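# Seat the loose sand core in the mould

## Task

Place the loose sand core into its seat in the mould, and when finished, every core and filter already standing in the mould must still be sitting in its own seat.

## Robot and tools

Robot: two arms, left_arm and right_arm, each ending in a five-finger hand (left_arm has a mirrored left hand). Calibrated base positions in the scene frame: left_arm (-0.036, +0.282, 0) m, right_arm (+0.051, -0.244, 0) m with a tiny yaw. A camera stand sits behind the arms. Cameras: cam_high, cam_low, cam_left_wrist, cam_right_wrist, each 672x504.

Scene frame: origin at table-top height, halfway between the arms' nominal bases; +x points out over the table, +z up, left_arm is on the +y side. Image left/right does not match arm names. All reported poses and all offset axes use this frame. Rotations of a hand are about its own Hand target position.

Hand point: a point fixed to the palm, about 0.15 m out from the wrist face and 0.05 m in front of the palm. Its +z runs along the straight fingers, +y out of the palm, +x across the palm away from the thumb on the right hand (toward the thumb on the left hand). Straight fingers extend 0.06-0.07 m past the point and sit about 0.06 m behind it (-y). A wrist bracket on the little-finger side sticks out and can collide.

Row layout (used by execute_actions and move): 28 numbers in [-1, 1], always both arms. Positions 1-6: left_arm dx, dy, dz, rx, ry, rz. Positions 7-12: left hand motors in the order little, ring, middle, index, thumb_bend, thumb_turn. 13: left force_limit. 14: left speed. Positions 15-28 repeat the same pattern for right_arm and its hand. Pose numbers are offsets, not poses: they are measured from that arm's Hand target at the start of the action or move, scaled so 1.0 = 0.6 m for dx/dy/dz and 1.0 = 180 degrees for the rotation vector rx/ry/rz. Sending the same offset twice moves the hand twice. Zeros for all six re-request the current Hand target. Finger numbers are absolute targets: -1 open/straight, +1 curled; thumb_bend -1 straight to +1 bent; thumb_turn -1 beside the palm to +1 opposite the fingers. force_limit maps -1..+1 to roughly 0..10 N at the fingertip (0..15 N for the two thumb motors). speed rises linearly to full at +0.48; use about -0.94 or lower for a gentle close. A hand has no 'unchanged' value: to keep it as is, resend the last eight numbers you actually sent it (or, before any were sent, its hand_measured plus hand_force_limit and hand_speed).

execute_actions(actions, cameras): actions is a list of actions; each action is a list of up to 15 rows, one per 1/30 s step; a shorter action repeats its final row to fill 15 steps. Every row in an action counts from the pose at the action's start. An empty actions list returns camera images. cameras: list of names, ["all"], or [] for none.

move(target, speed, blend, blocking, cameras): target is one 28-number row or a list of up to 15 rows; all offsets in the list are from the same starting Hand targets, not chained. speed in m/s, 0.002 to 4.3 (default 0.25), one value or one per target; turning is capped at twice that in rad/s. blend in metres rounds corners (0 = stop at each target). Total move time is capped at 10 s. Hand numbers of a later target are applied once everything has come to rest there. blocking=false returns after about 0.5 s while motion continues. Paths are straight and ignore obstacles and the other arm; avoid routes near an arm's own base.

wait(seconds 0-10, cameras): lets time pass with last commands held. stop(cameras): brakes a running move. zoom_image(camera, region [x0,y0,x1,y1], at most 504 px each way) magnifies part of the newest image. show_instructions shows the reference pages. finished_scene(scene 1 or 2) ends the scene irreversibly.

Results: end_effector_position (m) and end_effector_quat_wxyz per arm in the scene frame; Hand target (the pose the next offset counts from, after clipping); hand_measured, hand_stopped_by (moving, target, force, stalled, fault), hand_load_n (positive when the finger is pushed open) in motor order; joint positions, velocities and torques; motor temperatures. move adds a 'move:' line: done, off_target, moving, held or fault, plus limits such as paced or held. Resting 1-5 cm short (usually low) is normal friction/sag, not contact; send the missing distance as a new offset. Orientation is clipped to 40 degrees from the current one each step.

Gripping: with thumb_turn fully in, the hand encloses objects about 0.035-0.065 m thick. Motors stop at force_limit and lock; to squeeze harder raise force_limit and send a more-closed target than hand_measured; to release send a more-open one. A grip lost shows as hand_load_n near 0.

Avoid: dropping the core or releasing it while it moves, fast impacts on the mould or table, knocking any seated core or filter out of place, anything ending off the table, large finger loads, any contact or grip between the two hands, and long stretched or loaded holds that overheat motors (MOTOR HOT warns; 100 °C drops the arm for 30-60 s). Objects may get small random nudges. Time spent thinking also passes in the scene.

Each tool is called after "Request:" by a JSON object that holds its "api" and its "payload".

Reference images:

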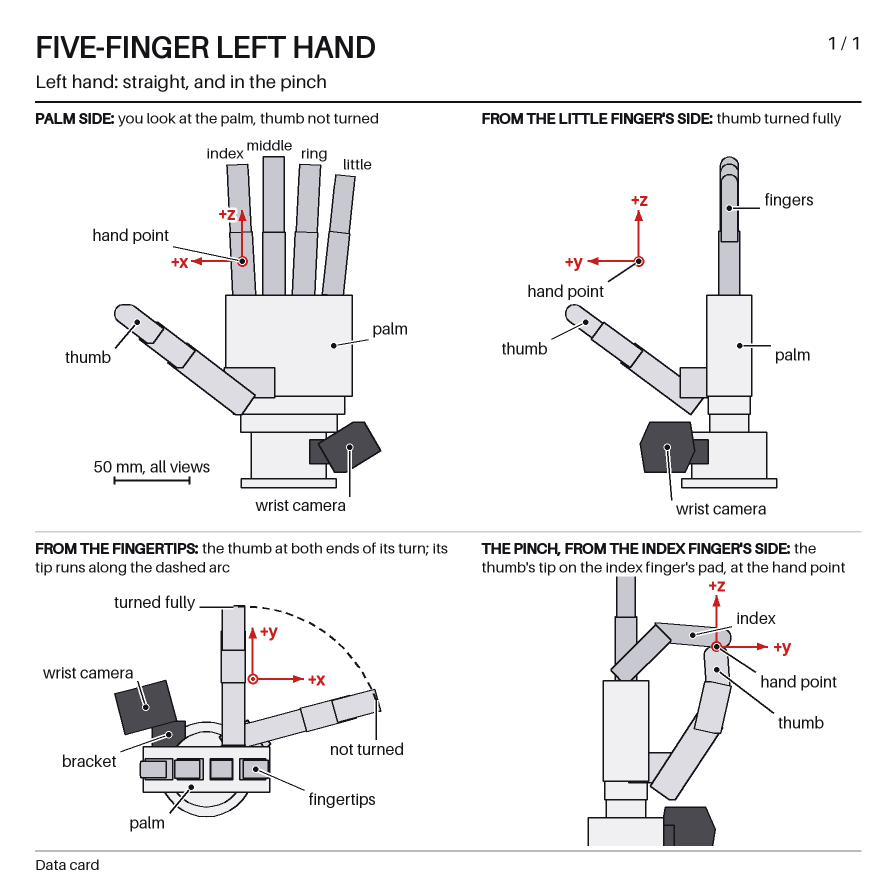

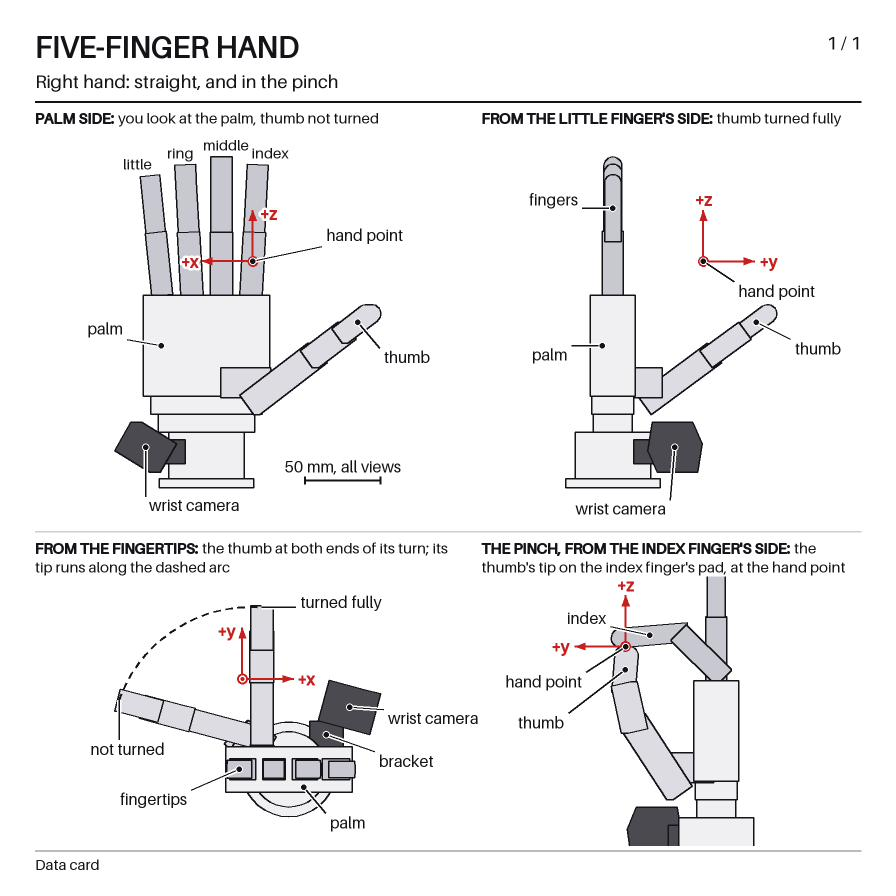

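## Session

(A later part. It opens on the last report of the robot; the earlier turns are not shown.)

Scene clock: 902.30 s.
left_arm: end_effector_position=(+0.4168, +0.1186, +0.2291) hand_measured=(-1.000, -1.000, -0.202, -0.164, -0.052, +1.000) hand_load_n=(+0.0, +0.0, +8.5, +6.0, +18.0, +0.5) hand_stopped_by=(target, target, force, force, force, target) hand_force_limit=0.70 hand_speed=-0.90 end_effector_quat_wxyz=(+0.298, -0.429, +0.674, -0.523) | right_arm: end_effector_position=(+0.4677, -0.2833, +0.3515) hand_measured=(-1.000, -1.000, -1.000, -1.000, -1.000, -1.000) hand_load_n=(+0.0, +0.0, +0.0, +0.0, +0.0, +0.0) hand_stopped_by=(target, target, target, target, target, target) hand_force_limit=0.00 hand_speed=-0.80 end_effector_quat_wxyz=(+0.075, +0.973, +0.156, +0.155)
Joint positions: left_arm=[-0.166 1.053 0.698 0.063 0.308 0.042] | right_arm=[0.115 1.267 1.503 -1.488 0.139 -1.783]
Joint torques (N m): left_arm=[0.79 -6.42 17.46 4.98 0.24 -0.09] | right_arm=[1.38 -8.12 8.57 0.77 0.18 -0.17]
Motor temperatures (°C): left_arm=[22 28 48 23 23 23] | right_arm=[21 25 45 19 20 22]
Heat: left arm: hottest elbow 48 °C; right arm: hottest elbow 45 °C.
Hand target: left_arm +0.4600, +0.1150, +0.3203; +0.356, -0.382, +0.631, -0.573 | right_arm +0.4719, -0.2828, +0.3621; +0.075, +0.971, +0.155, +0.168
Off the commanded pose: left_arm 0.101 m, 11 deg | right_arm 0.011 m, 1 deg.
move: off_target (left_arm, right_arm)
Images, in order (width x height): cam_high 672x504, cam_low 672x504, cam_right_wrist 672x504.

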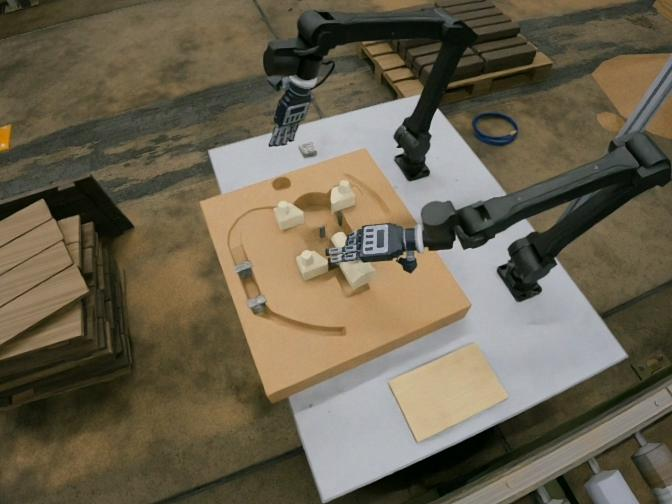

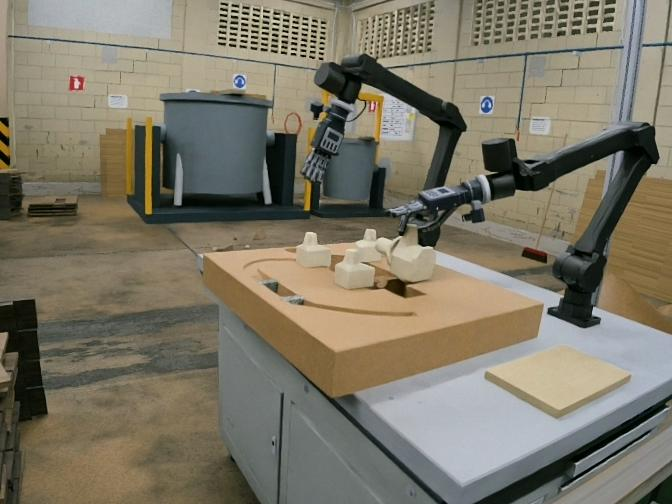

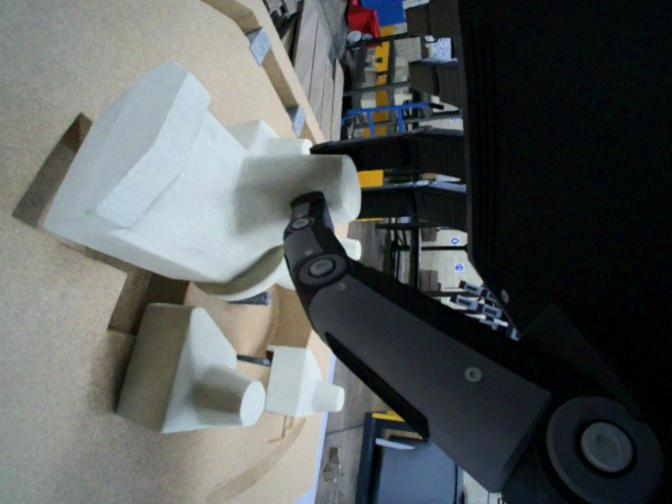

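Request:
{"api": "move", "payload": {"target": [[-0.0467,0.011,-0.1188,0.03,0.0221,-0.011,-1,-1,0.4,0.4,0.4,1,0.7,-0.9,0,0,0,0,0,0,-1,-1,-1,-1,-1,-1,0,-0.8]], "speed": 0.1, "cameras": ["cam_low","cam_right_wrist","cam_high"]}}

Request:
{"api": "zoom_image", "payload": {"camera": "cam_low", "region": [330, 180, 470, 310]}}

Request:
{"api": "zoom_image", "payload": {"camera": "cam_high", "region": [300, 210, 420, 310]}}

Scene clock: 913.27 s.
left_arm: end_effector_position=(+0.4149, +0.1206, +0.2065) hand_measured=(-1.000, -1.000, -0.202, -0.164, -0.052, +1.000) hand_load_n=(+0.0, +0.0, +8.5, +6.0, +17.5, +1.0) hand_stopped_by=(target, target, force, force, force, target) hand_force_limit=0.70 hand_speed=-0.90 end_effector_quat_wxyz=(+0.303, -0.402, +0.700, -0.506) | right_arm: end_effector_position=(+0.4677, -0.2833, +0.3515) hand_measured=(-1.000, -1.000, -1.000, -1.000, -1.000, -1.000) hand_load_n=(+0.0, +0.0, +0.0, +0.0, +0.0, +0.0) hand_stopped_by=(target, target, target, target, target, target) hand_force_limit=0.00 hand_speed=-0.80 end_effector_quat_wxyz=(+0.075, +0.973, +0.156, +0.155)
Joint positions: left_arm=[-0.166 1.08 0.679 0.073 0.328 0.127] | right_arm=[0.115 1.267 1.503 -1.488 0.139 -1.783]
Joint torques (N m): left_arm=[0.32 -7.24 11.02 4.89 0.28 -0.03] | right_arm=[1.38 -8.06 8.55 0.79 0.18 -0.17]
Heat: left arm: hottest elbow 50 °C; right arm: hottest elbow 45 °C.
Hand target: left_arm +0.4320, +0.1216, +0.2492; +0.342, -0.374, +0.676, -0.535 | right_arm +0.4719, -0.2828, +0.3621; +0.075, +0.971, +0.155, +0.168
Off the commanded pose: left_arm 0.046 m, 7 deg | right_arm 0.011 m, 1 deg.
move: off_target (left_arm, right_arm)
Images, in order (width x height): cam_high 672x504, cam_low 672x504, cam_right_wrist 672x504.

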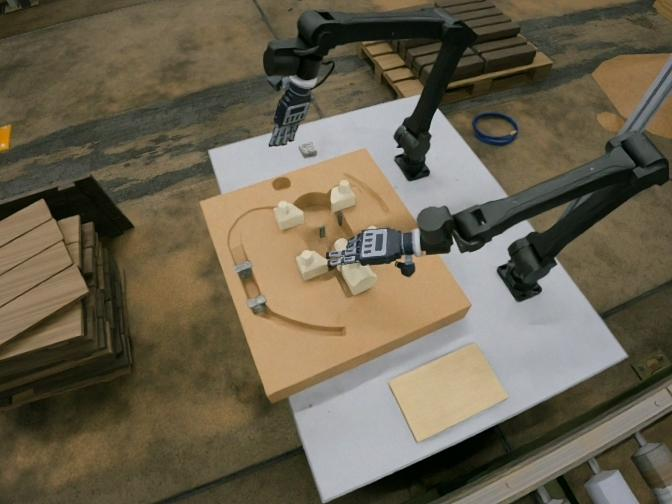

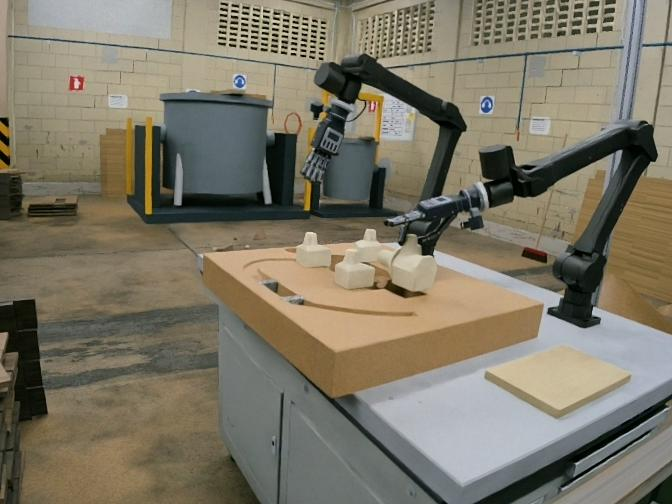

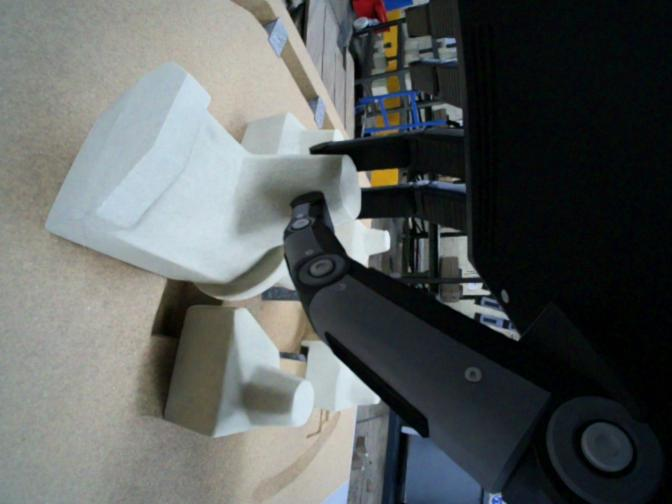

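Scaled by 3.600.

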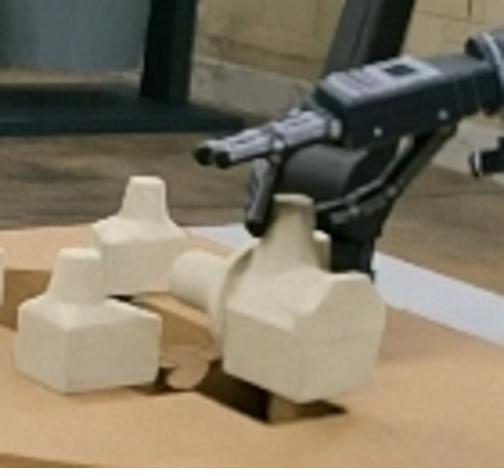

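Scaled by 4.200.

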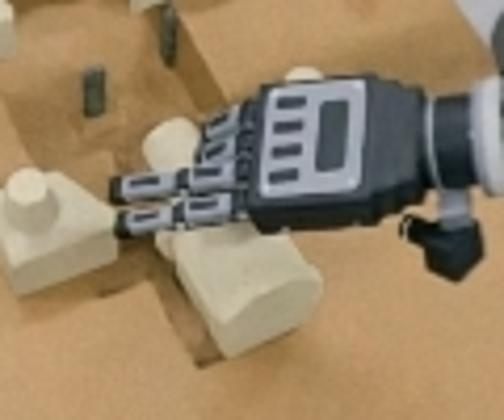

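Request:
{"api": "move", "payload": {"target": [[0.022,-0.004,-0.012,-0.005,-0.01,-0.011,-1,-1,0.4,0.4,0.4,1,0.7,-0.9,0,0,0,0,0,0,-1,-1,-1,-1,-1,-1,0,-0.8]], "speed": 0.08, "cameras": ["cam_low","cam_right_wrist","cam_high"]}}

Request:
{"api": "zoom_image", "payload": {"camera": "cam_low", "region": [330, 180, 470, 310]}}

Request:
{"api": "zoom_image", "payload": {"camera": "cam_high", "region": [300, 210, 420, 310]}}

Scene clock: 920.03 s.
left_arm: end_effector_position=(+0.4291, +0.1169, +0.2028) hand_measured=(-1.000, -1.000, -0.202, -0.164, -0.052, +1.000) hand_load_n=(+0.0, +0.0, +8.0, +6.0, +18.0, +1.0) hand_stopped_by=(target, target, force, force, force, target) hand_force_limit=0.70 hand_speed=-0.90 end_effector_quat_wxyz=(+0.303, -0.383, +0.696, -0.526) | right_arm: end_effector_position=(+0.4677, -0.2833, +0.3515) hand_measured=(-1.000, -1.000, -1.000, -1.000, -1.000, -1.000) hand_load_n=(+0.0, +0.0, +0.0, +0.0, +0.0, +0.0) hand_stopped_by=(target, target, target, target, target, target) hand_force_limit=0.00 hand_speed=-0.80 end_effector_quat_wxyz=(+0.075, +0.973, +0.156, +0.155)
Joint positions: left_arm=[-0.15 1.138 0.679 0.171 0.382 0.13] | right_arm=[0.115 1.267 1.503 -1.488 0.139 -1.783]
Joint torques (N m): left_arm=[0.79 -7.18 10.59 4.96 0.31 -0.07] | right_arm=[1.38 -8.18 8.55 0.77 0.19 -0.17]
Heat: left arm: hottest elbow 49 °C; right arm: hottest elbow 45 °C.
Hand target: left_arm +0.4452, +0.1191, +0.2420; +0.340, -0.356, +0.673, -0.552 | right_arm +0.4719, -0.2828, +0.3621; +0.075, +0.971, +0.155, +0.168
Off the commanded pose: left_arm 0.042 m, 7 deg | right_arm 0.011 m, 1 deg.
move: off_target (left_arm, right_arm)
Images, in order (width x height): cam_high 672x504, cam_low 672x504, cam_right_wrist 672x504.

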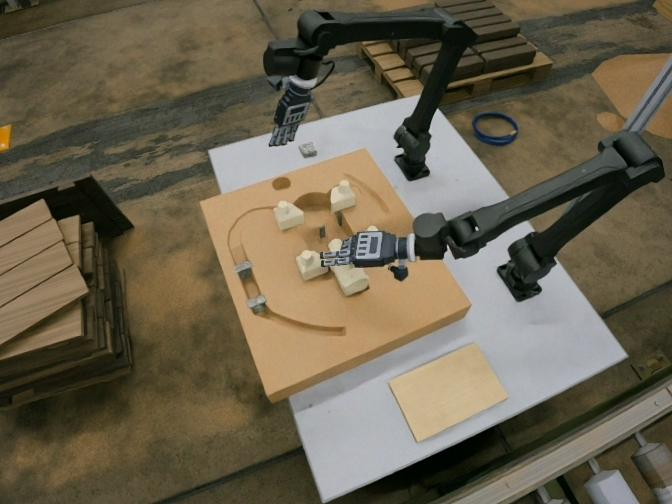

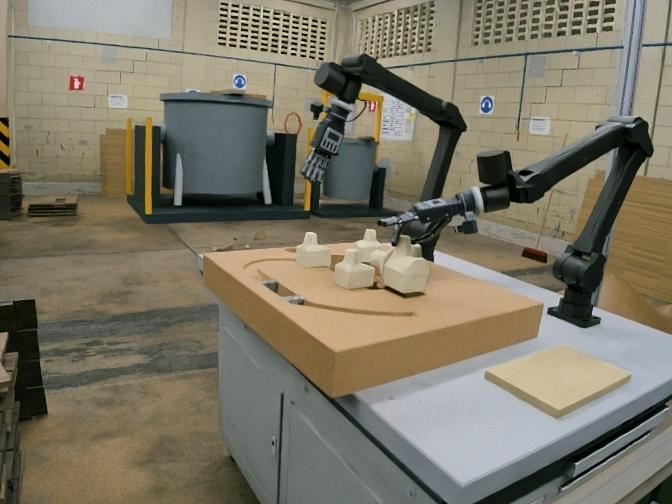

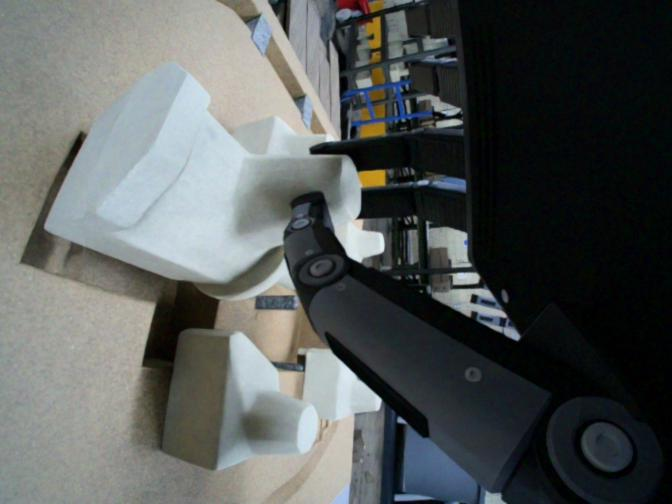

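Scaled by 3.600.

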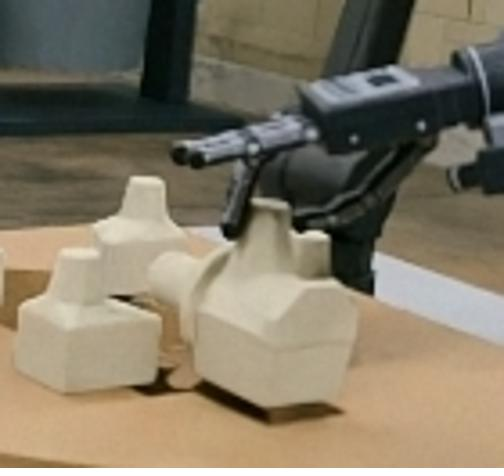

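Scaled by 4.200.

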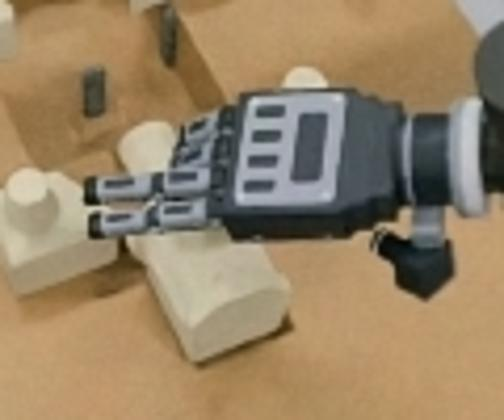

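Request:
{"api": "move", "payload": {"target": [[-0.0133,-0.005,-0.015,0,0.0,0,-1,-1,0.4,0.4,0.4,1,0.7,-0.9,0,0,0,0,0,0,-1,-1,-1,-1,-1,-1,0,-0.8]], "speed": 0.08, "cameras": ["cam_low","cam_right_wrist","cam_high"]}}

Request:
{"api": "zoom_image", "payload": {"camera": "cam_right_wrist", "region": [0, 60, 340, 360]}}

Request:
{"api": "zoom_image", "payload": {"camera": "cam_high", "region": [300, 210, 420, 310]}}

Scene clock: 929.20 s.
left_arm: end_effector_position=(+0.4240, +0.1187, +0.1913) hand_measured=(-1.000, -1.000, -0.202, -0.164, -0.052, +1.000) hand_load_n=(+0.0, -0.5, +8.5, +6.5, +16.5, +1.0) hand_stopped_by=(target, target, force, force, force, target) hand_force_limit=0.70 hand_speed=-0.90 end_effector_quat_wxyz=(+0.304, -0.385, +0.696, -0.524) | right_arm: end_effector_position=(+0.4677, -0.2833, +0.3515) hand_measured=(-1.000, -1.000, -1.000, -1.000, -1.000, -1.000) hand_load_n=(+0.0, +0.0, +0.0, +0.0, +0.0, +0.0) hand_stopped_by=(target, target, target, target, target, target) hand_force_limit=0.00 hand_speed=-0.80 end_effector_quat_wxyz=(+0.075, +0.973, +0.156, +0.155)
Joint positions: left_arm=[-0.15 1.138 0.648 0.199 0.376 0.13] | right_arm=[0.115 1.267 1.503 -1.488 0.139 -1.783]
Joint torques (N m): left_arm=[0.09 -7.36 10.22 4.88 0.05 -0.07] | right_arm=[1.38 -8.12 8.55 0.79 0.18 -0.17]
Heat: left arm: hottest elbow 47 °C; right arm: hottest elbow 45 °C.
Hand target: left_arm +0.4372, +0.1161, +0.2329; +0.340, -0.356, +0.673, -0.552 | right_arm +0.4719, -0.2828, +0.3621; +0.075, +0.971, +0.155, +0.168
Off the commanded pose: left_arm 0.044 m, 7 deg | right_arm 0.011 m, 1 deg.
move: off_target (left_arm, right_arm)
Images, in order (width x height): cam_high 672x504, cam_low 672x504, cam_right_wrist 672x504.

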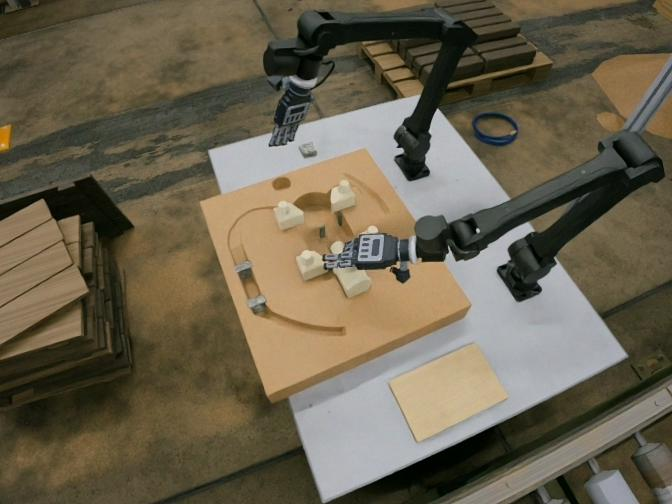

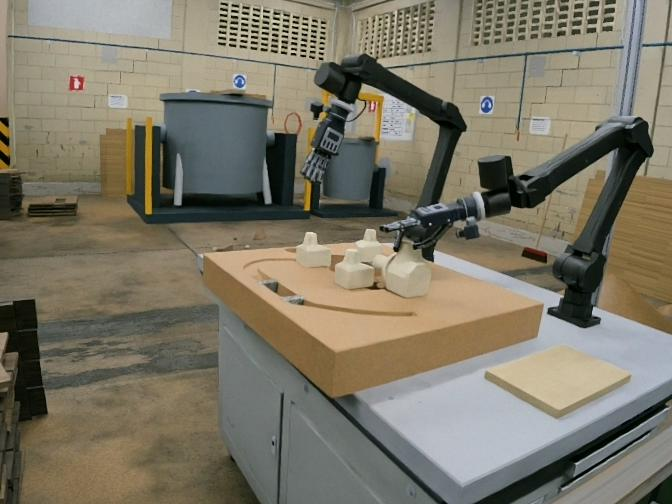

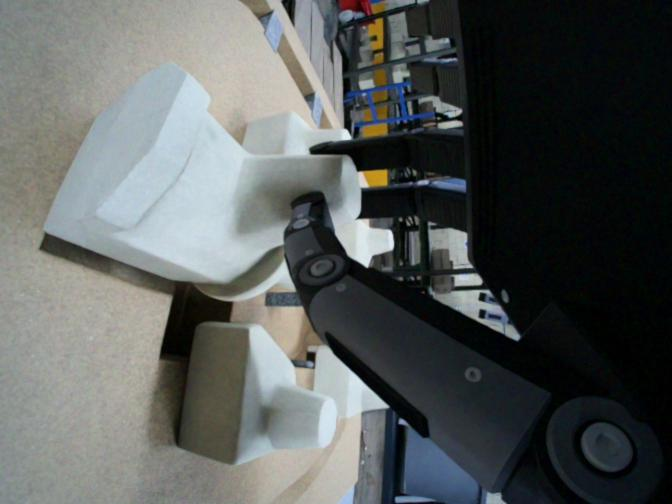

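Scaled by 1.482 from the camera's 672x504 image, which has a finer 960x720 frame.

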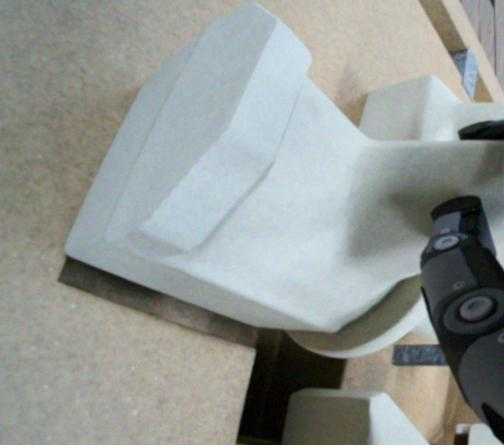

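Scaled by 4.200.

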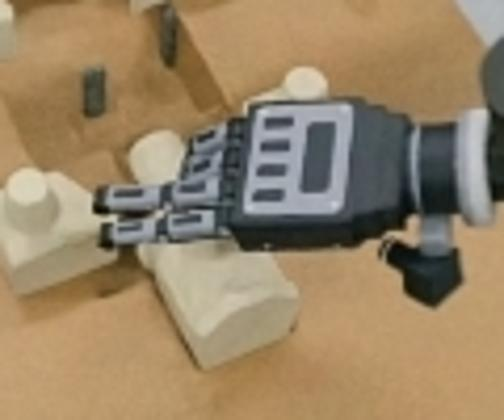

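Request:
{"api": "move", "payload": {"target": [[-0.005,-0.012,0.0,0,0.0,0,-1,-1,0.4,0.4,0.4,1,0.7,-0.9,0,0,0,0,0,0,-1,-1,-1,-1,-1,-1,0,-0.8],[-0.005,-0.012,-0.02,0,0.0,0,-1,-1,0.4,0.4,0.4,1,0.7,-0.9,0,0,0,0,0,0,-1,-1,-1,-1,-1,-1,0,-0.8]], "speed": 0.05, "cameras": ["cam_low","cam_right_wrist","cam_high"]}}

Request:
{"api": "zoom_image", "payload": {"camera": "cam_right_wrist", "region": [0, 60, 340, 360]}}

Request:
{"api": "zoom_image", "payload": {"camera": "cam_high", "region": [300, 210, 420, 310]}}

Scene clock: 936.90 s.
left_arm: end_effector_position=(+0.4238, +0.1166, +0.1897) hand_measured=(-1.000, -1.000, -0.202, -0.164, -0.052, +1.000) hand_load_n=(+0.0, +0.0, +8.5, +7.0, +12.5, +2.0) hand_stopped_by=(target, target, force, force, force, target) hand_force_limit=0.70 hand_speed=-0.90 end_effector_quat_wxyz=(+0.315, -0.381, +0.691, -0.527) | right_arm: end_effector_position=(+0.4677, -0.2833, +0.3515) hand_measured=(-1.000, -1.000, -1.000, -1.000, -1.000, -1.000) hand_load_n=(+0.0, +0.0, +0.0, +0.0, +0.0, +0.0) hand_stopped_by=(target, target, target, target, target, target) hand_force_limit=0.00 hand_speed=-0.80 end_effector_quat_wxyz=(+0.075, +0.973, +0.156, +0.155)
Joint positions: left_arm=[-0.162 1.137 0.628 0.243 0.355 0.13] | right_arm=[0.115 1.267 1.503 -1.488 0.139 -1.783]
Joint torques (N m): left_arm=[-1.26 -6.59 9.83 4.51 0.03 -0.12] | right_arm=[1.38 -8.12 8.55 0.77 0.18 -0.17]
Heat: left arm: hottest elbow 46 °C; right arm: hottest elbow 45 °C.
Hand target: left_arm +0.4342, +0.1090, +0.2208; +0.340, -0.356, +0.673, -0.552 | right_arm +0.4719, -0.2828, +0.3621; +0.075, +0.971, +0.155, +0.168
Off the commanded pose: left_arm 0.034 m, 5 deg | right_arm 0.011 m, 1 deg.
move: off_target (left_arm, right_arm)
Images, in order (width x height): cam_high 672x504, cam_low 672x504, cam_right_wrist 672x504.

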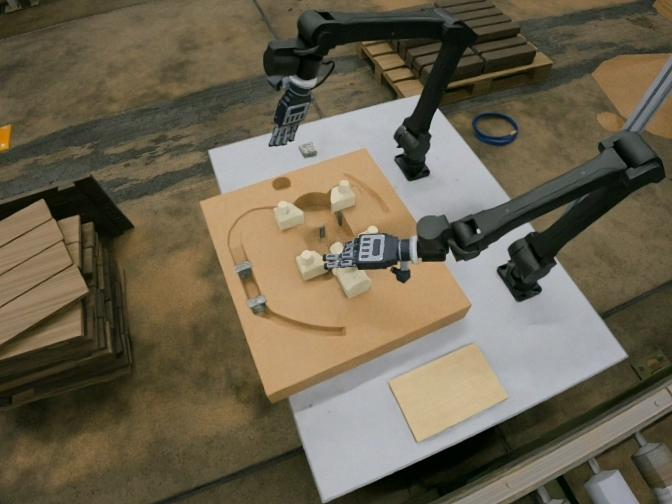

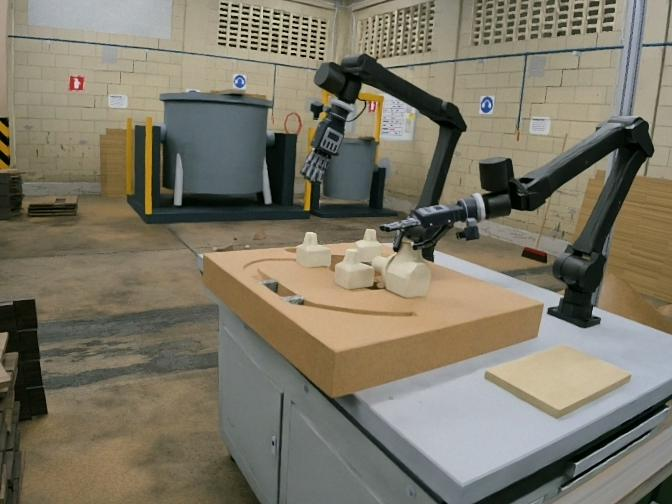

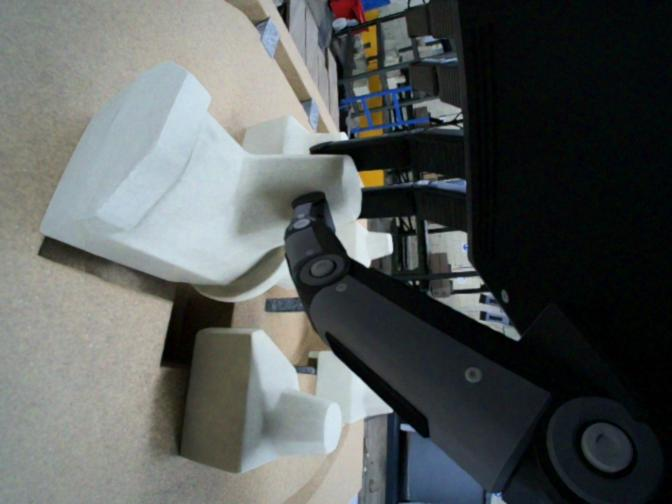

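Scaled by 1.482 from the camera's 672x504 image, which has a finer 960x720 frame.

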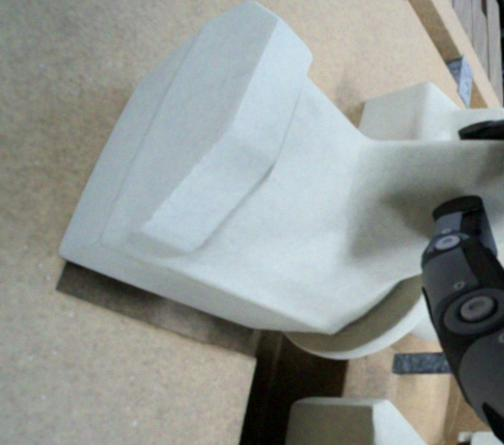

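Scaled by 4.200.

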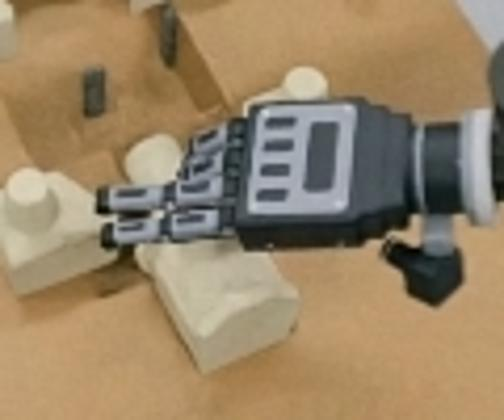

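Request:
{"api": "move", "payload": {"target": [[-0.005,0.0,0.025,0,0.0,0,-1,-1,0.4,0.4,0.4,1,0.7,-0.9,0,0,0,0,0,0,-1,-1,-1,-1,-1,-1,0,-0.8],[-0.008,-0.018,0.025,0,0.0,0,-1,-1,0.4,0.4,0.4,1,0.7,-0.9,0,0,0,0,0,0,-1,-1,-1,-1,-1,-1,0,-0.8]], "speed": 0.05, "cameras": ["cam_low","cam_right_wrist","cam_high"]}}

Request:
{"api": "zoom_image", "payload": {"camera": "cam_right_wrist", "region": [0, 60, 340, 360]}}

Request:
{"api": "zoom_image", "payload": {"camera": "cam_high", "region": [300, 210, 420, 310]}}

Scene clock: 942.13 s.
left_arm: end_effector_position=(+0.4203, +0.1057, +0.1913) hand_measured=(-1.000, -1.000, -0.202, -0.164, -0.052, +1.000) hand_load_n=(+0.0, +0.0, +8.0, +6.0, +17.5, +1.0) hand_stopped_by=(target, target, force, force, force, target) hand_force_limit=0.70 hand_speed=-0.90 end_effector_quat_wxyz=(+0.317, -0.378, +0.694, -0.525) | right_arm: end_effector_position=(+0.4677, -0.2833, +0.3515) hand_measured=(-1.000, -1.000, -1.000, -1.000, -1.000, -1.000) hand_load_n=(+0.0, +0.0, +0.0, +0.0, +0.0, +0.0) hand_stopped_by=(target, target, target, target, target, target) hand_force_limit=0.00 hand_speed=-0.80 end_effector_quat_wxyz=(+0.075, +0.973, +0.156, +0.155)
Joint positions: left_arm=[-0.199 1.129 0.628 0.237 0.32 0.13] | right_arm=[0.115 1.267 1.503 -1.488 0.139 -1.783]
Joint torques (N m): left_arm=[-0.44 -7.47 11.44 3 0.07 -0.23] | right_arm=[1.38 -8.12 8.57 0.79 0.18 -0.17]
Heat: left arm: hottest elbow 45 °C; right arm: hottest elbow 45 °C.
Hand target: left_arm +0.4294, +0.0981, +0.2359; +0.340, -0.356, +0.673, -0.552 | right_arm +0.4719, -0.2828, +0.3621; +0.075, +0.971, +0.155, +0.168
Off the commanded pose: left_arm 0.046 m, 5 deg | right_arm 0.011 m, 1 deg.
move: off_target (left_arm, right_arm)
Images, in order (width x height): cam_high 672x504, cam_low 672x504, cam_right_wrist 672x504.

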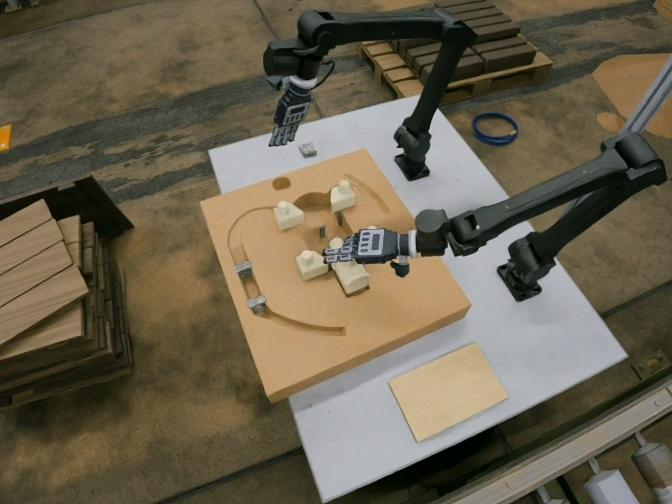

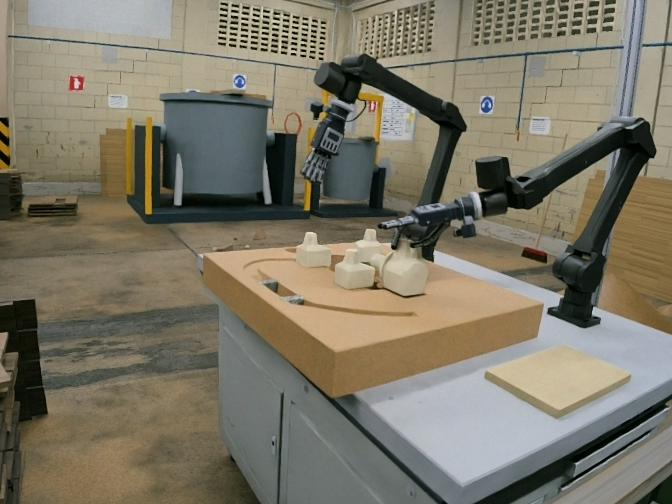

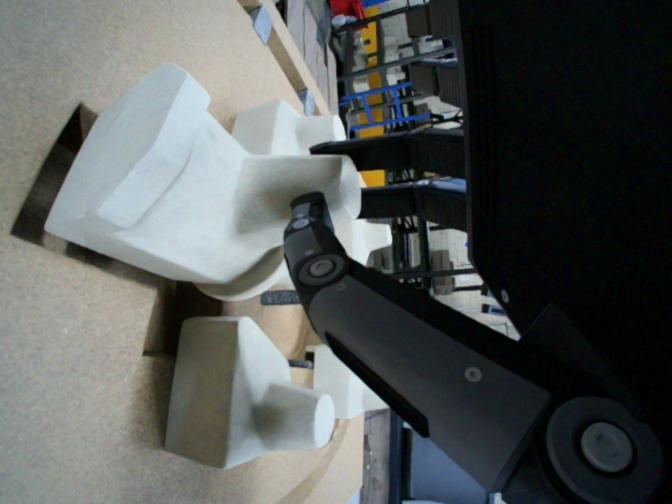

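Scaled by 1.482 from the camera's 672x504 image, which has a finer 960x720 frame.

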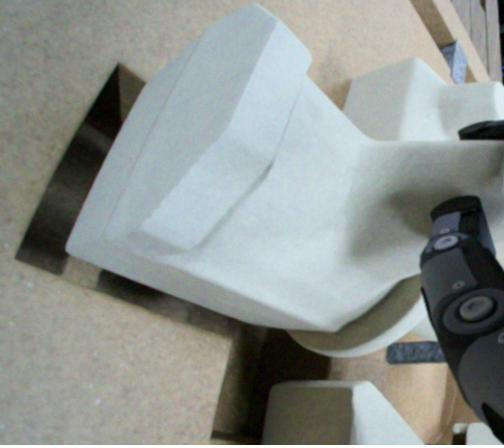

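Scaled by 4.200.

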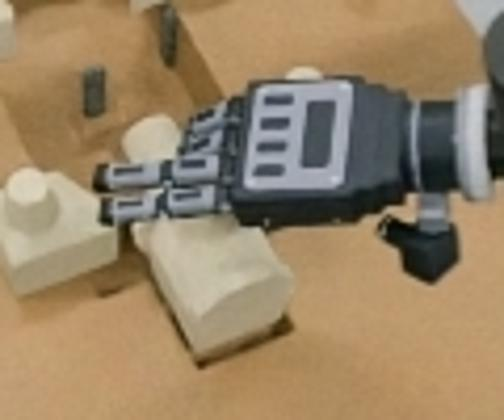

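Request:
{"api": "move", "payload": {"target": [0, 0.009, -0.015, 0,0,0, -1,-1,0.4,0.4,0.4,1,0.7,-0.9, 0,0,0,0,0,0,-1,-1,-1,-1,-1,-1,0,-0.8], "speed": 0.05, "cameras": ["cam_high","cam_right_wrist"]}}

Scene clock: 956.93 s.
left_arm: end_effector_position=(+0.4167, +0.1044, +0.1873) hand_measured=(-1.000, -1.000, -0.202, -0.164, -0.052, +1.000) hand_load_n=(+0.0, +0.0, +8.0, +6.0, +17.5, +1.0) hand_stopped_by=(target, target, force, force, force, target) hand_force_limit=0.70 hand_speed=-0.90 end_effector_quat_wxyz=(+0.312, -0.376, +0.696, -0.525) | right_arm: end_effector_position=(+0.4677, -0.2833, +0.3515) hand_measured=(-1.000, -1.000, -1.000, -1.000, -1.000, -1.000) hand_load_n=(+0.0, +0.0, +0.0, +0.0, +0.0, +0.0) hand_stopped_by=(target, target, target, target, target, target) hand_force_limit=0.00 hand_speed=-0.80 end_effector_quat_wxyz=(+0.075, +0.973, +0.156, +0.155)
Joint positions: left_arm=[-0.199 1.129 0.62 0.237 0.331 0.13] | right_arm=[0.115 1.267 1.503 -1.488 0.139 -1.783]
Joint torques (N m): left_arm=[0.62 -7.88 10.37 4.07 0.24 -0.19] | right_arm=[1.44 -8.12 8.57 0.79 0.18 -0.17]
Heat: left arm: hottest elbow 44 °C; right arm: hottest elbow 45 °C.
Hand target: left_arm +0.4294, +0.1036, +0.2268; +0.340, -0.356, +0.673, -0.552 | right_arm +0.4719, -0.2828, +0.3621; +0.075, +0.971, +0.155, +0.168
Off the commanded pose: left_arm 0.042 m, 6 deg | right_arm 0.011 m, 1 deg.
move: off_target (left_arm, right_arm)
Images, in order (width x height): cam_high 672x504, cam_right_wrist 672x504.

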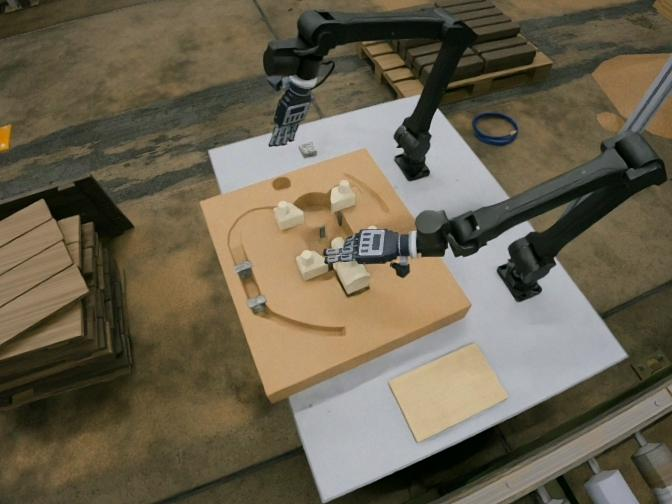

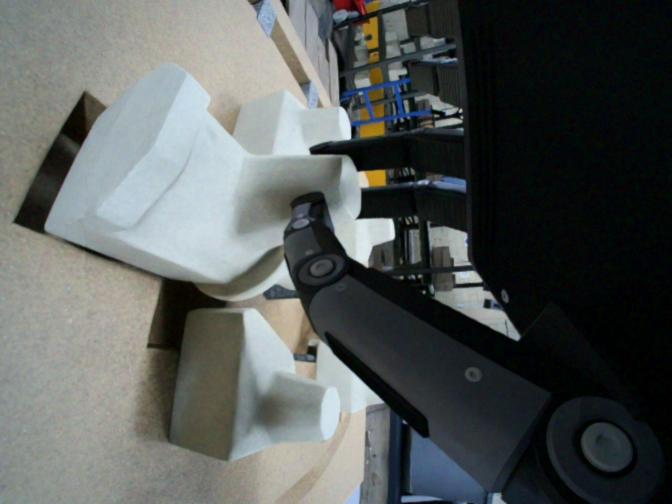

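Request:
{"api": "zoom_image", "payload": {"camera": "cam_right_wrist", "region": [0, 60, 340, 360]}}

Request:
{"api": "zoom_image", "payload": {"camera": "cam_high", "region": [300, 210, 420, 310]}}

Scaled by 1.482 from the camera's 672x504 image, which has a finer 960x720 frame.

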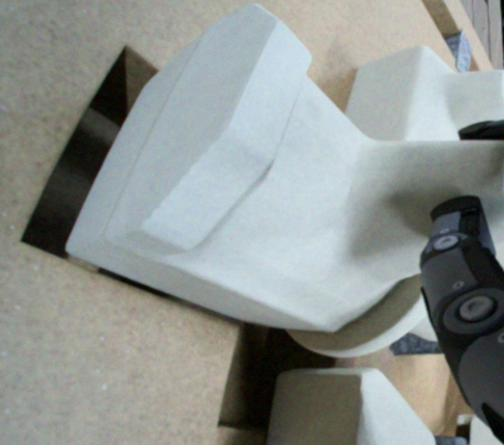

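Scaled by 4.200.

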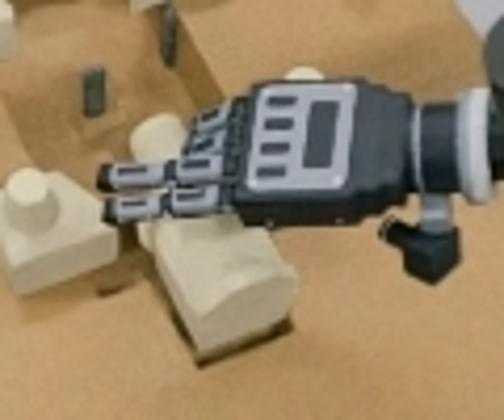

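Request:
{"api": "move", "payload": {"target": [0.006, 0.013, 0.006, 0,0,0, -1,-1,0.4,0.4,0.4,1,0.7,-0.9, 0,0,0,0,0,0,-1,-1,-1,-1,-1,-1,0,-0.8], "speed": 0.05, "cameras": ["cam_high","cam_right_wrist"]}}

Request:
{"api": "zoom_image", "payload": {"camera": "cam_right_wrist", "region": [0, 60, 340, 360]}}

Request:
{"api": "zoom_image", "payload": {"camera": "cam_high", "region": [300, 210, 420, 310]}}

Scene clock: 964.53 s.
left_arm: end_effector_position=(+0.4175, +0.1100, +0.1878) hand_measured=(-1.000, -1.000, -0.202, -0.164, -0.052, +1.000) hand_load_n=(+0.0, +0.0, +8.5, +6.0, +17.5, +1.0) hand_stopped_by=(target, target, force, force, force, target) hand_force_limit=0.70 hand_speed=-0.90 end_effector_quat_wxyz=(+0.309, -0.377, +0.695, -0.528) | right_arm: end_effector_position=(+0.4677, -0.2833, +0.3515) hand_measured=(-1.000, -1.000, -1.000, -1.000, -1.000, -1.000) hand_load_n=(+0.0, +0.0, +0.0, +0.0, +0.0, +0.0) hand_stopped_by=(target, target, target, target, target, target) hand_force_limit=0.00 hand_speed=-0.80 end_effector_quat_wxyz=(+0.075, +0.973, +0.156, +0.155)
Joint positions: left_arm=[-0.178 1.129 0.62 0.237 0.355 0.13] | right_arm=[0.115 1.267 1.503 -1.488 0.139 -1.783]
Joint torques (N m): left_arm=[0.97 -7.24 11.32 3.58 0.28 -0.13] | right_arm=[1.38 -8.12 8.57 0.77 0.18 -0.17]
Motor temperatures (°C): left_arm=[22 29 43 23 23 23] | right_arm=[21 25 46 19 20 22]
Heat: left arm: hottest elbow 43 °C; right arm: hottest elbow 46 °C.
Hand target: left_arm +0.4330, +0.1115, +0.2304; +0.340, -0.356, +0.673, -0.552 | right_arm +0.4719, -0.2828, +0.3621; +0.075, +0.971, +0.155, +0.168
Off the commanded pose: left_arm 0.045 m, 6 deg | right_arm 0.011 m, 1 deg.
move: off_target (left_arm, right_arm)
Images, in order (width x height): cam_high 672x504, cam_right_wrist 672x504.

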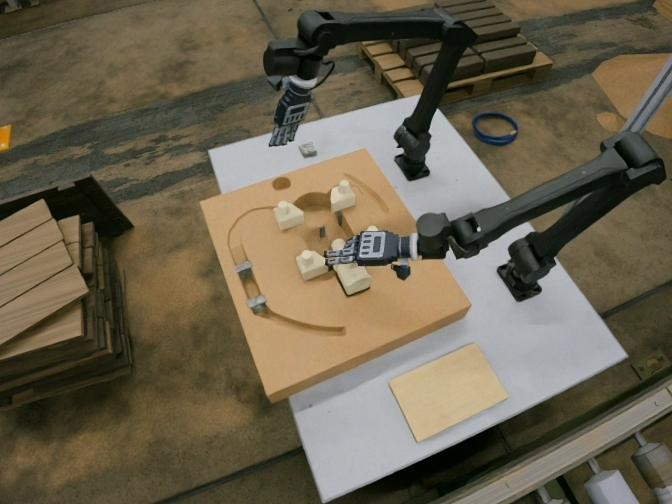

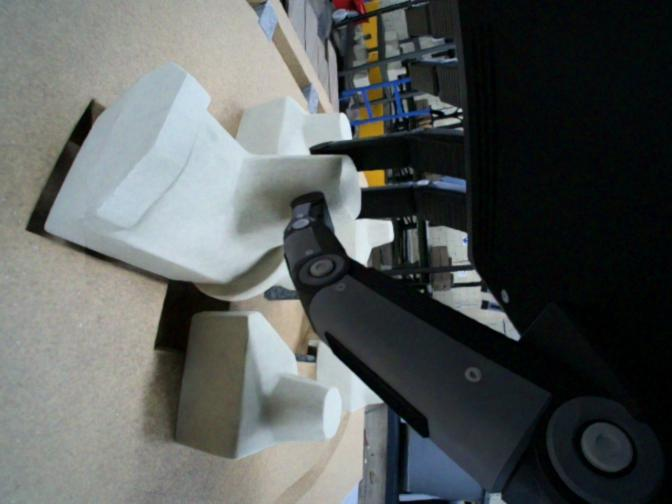

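Scaled by 1.482 from the camera's 672x504 image, which has a finer 960x720 frame.

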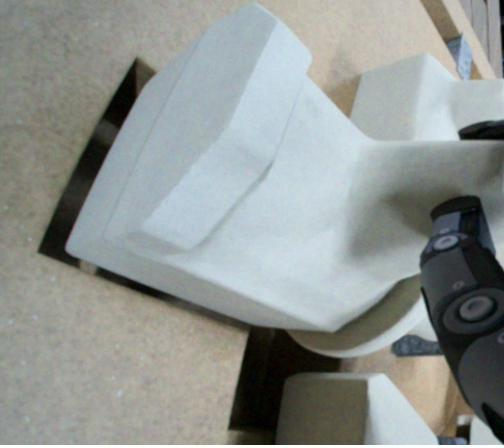

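Scaled by 4.200.

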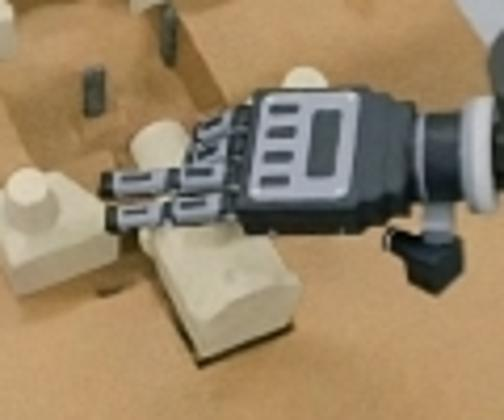

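Request:
{"api": "move", "payload": {"target": [0.006, 0.006, -0.03, 0,0,0, -1,-1,0.4,0.4,0.4,1,0.7,-0.9, 0,0,0,0,0,0,-1,-1,-1,-1,-1,-1,0,-0.8], "speed": 0.05, "cameras": ["cam_high","cam_right_wrist"]}}

Request:
{"api": "zoom_image", "payload": {"camera": "cam_right_wrist", "region": [0, 60, 340, 360]}}

Request:
{"api": "zoom_image", "payload": {"camera": "cam_high", "region": [300, 210, 420, 310]}}

Scene clock: 969.40 s.
left_arm: end_effector_position=(+0.4187, +0.1134, +0.1723) hand_measured=(-1.000, -1.000, -0.202, -0.164, -0.052, +1.000) hand_load_n=(+0.0, +0.0, +8.5, +6.0, +18.0, +1.0) hand_stopped_by=(target, target, force, force, force, target) hand_force_limit=0.70 hand_speed=-0.90 end_effector_quat_wxyz=(+0.303, -0.382, +0.698, -0.524) | right_arm: end_effector_position=(+0.4677, -0.2833, +0.3515) hand_measured=(-1.000, -1.000, -1.000, -1.000, -1.000, -1.000) hand_load_n=(+0.0, +0.0, +0.0, +0.0, +0.0, +0.0) hand_stopped_by=(target, target, target, target, target, target) hand_force_limit=0.00 hand_speed=-0.80 end_effector_quat_wxyz=(+0.075, +0.973, +0.156, +0.155)
Joint positions: left_arm=[-0.166 1.16 0.606 0.264 0.367 0.13] | right_arm=[0.115 1.267 1.503 -1.488 0.139 -1.783]
Joint torques (N m): left_arm=[1.14 -7.18 10.28 4.82 0.24 -0.1] | right_arm=[1.38 -8.06 8.57 0.77 0.18 -0.17]
Heat: left arm: hottest elbow 43 °C; right arm: hottest elbow 46 °C.
Hand target: left_arm +0.4366, +0.1150, +0.2124; +0.340, -0.356, +0.673, -0.552 | right_arm +0.4719, -0.2828, +0.3621; +0.075, +0.971, +0.155, +0.168
Off the commanded pose: left_arm 0.044 m, 7 deg | right_arm 0.011 m, 1 deg.
move: off_target (left_arm, right_arm)
Images, in order (width x height): cam_high 672x504, cam_right_wrist 672x504.

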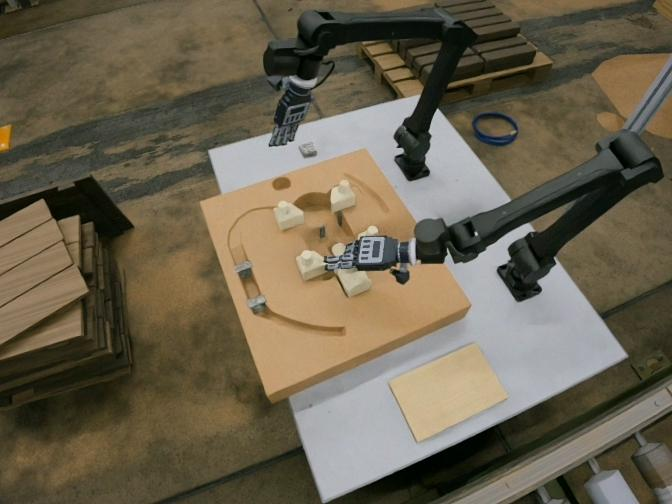

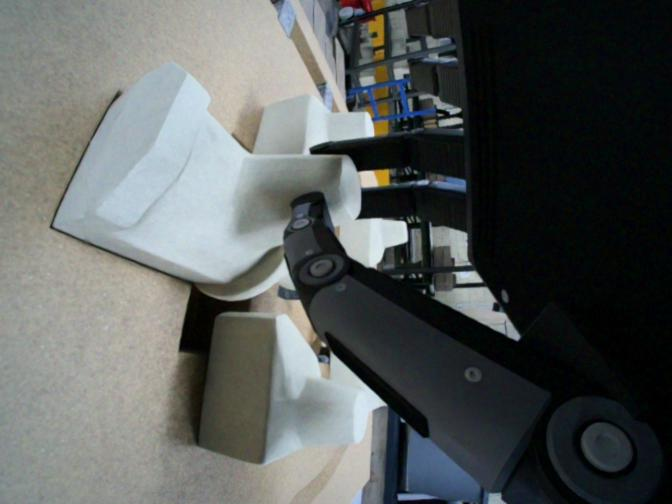

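Scaled by 1.482 from the camera's 672x504 image, which has a finer 960x720 frame.

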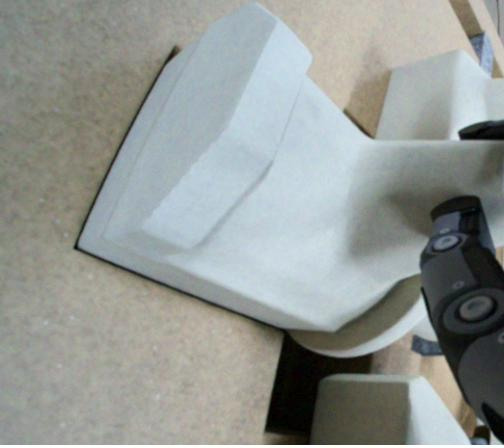

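Scaled by 4.200.

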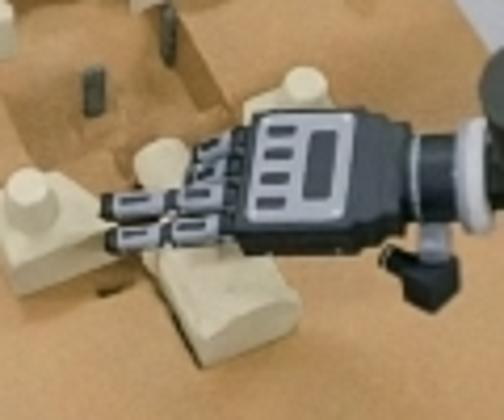

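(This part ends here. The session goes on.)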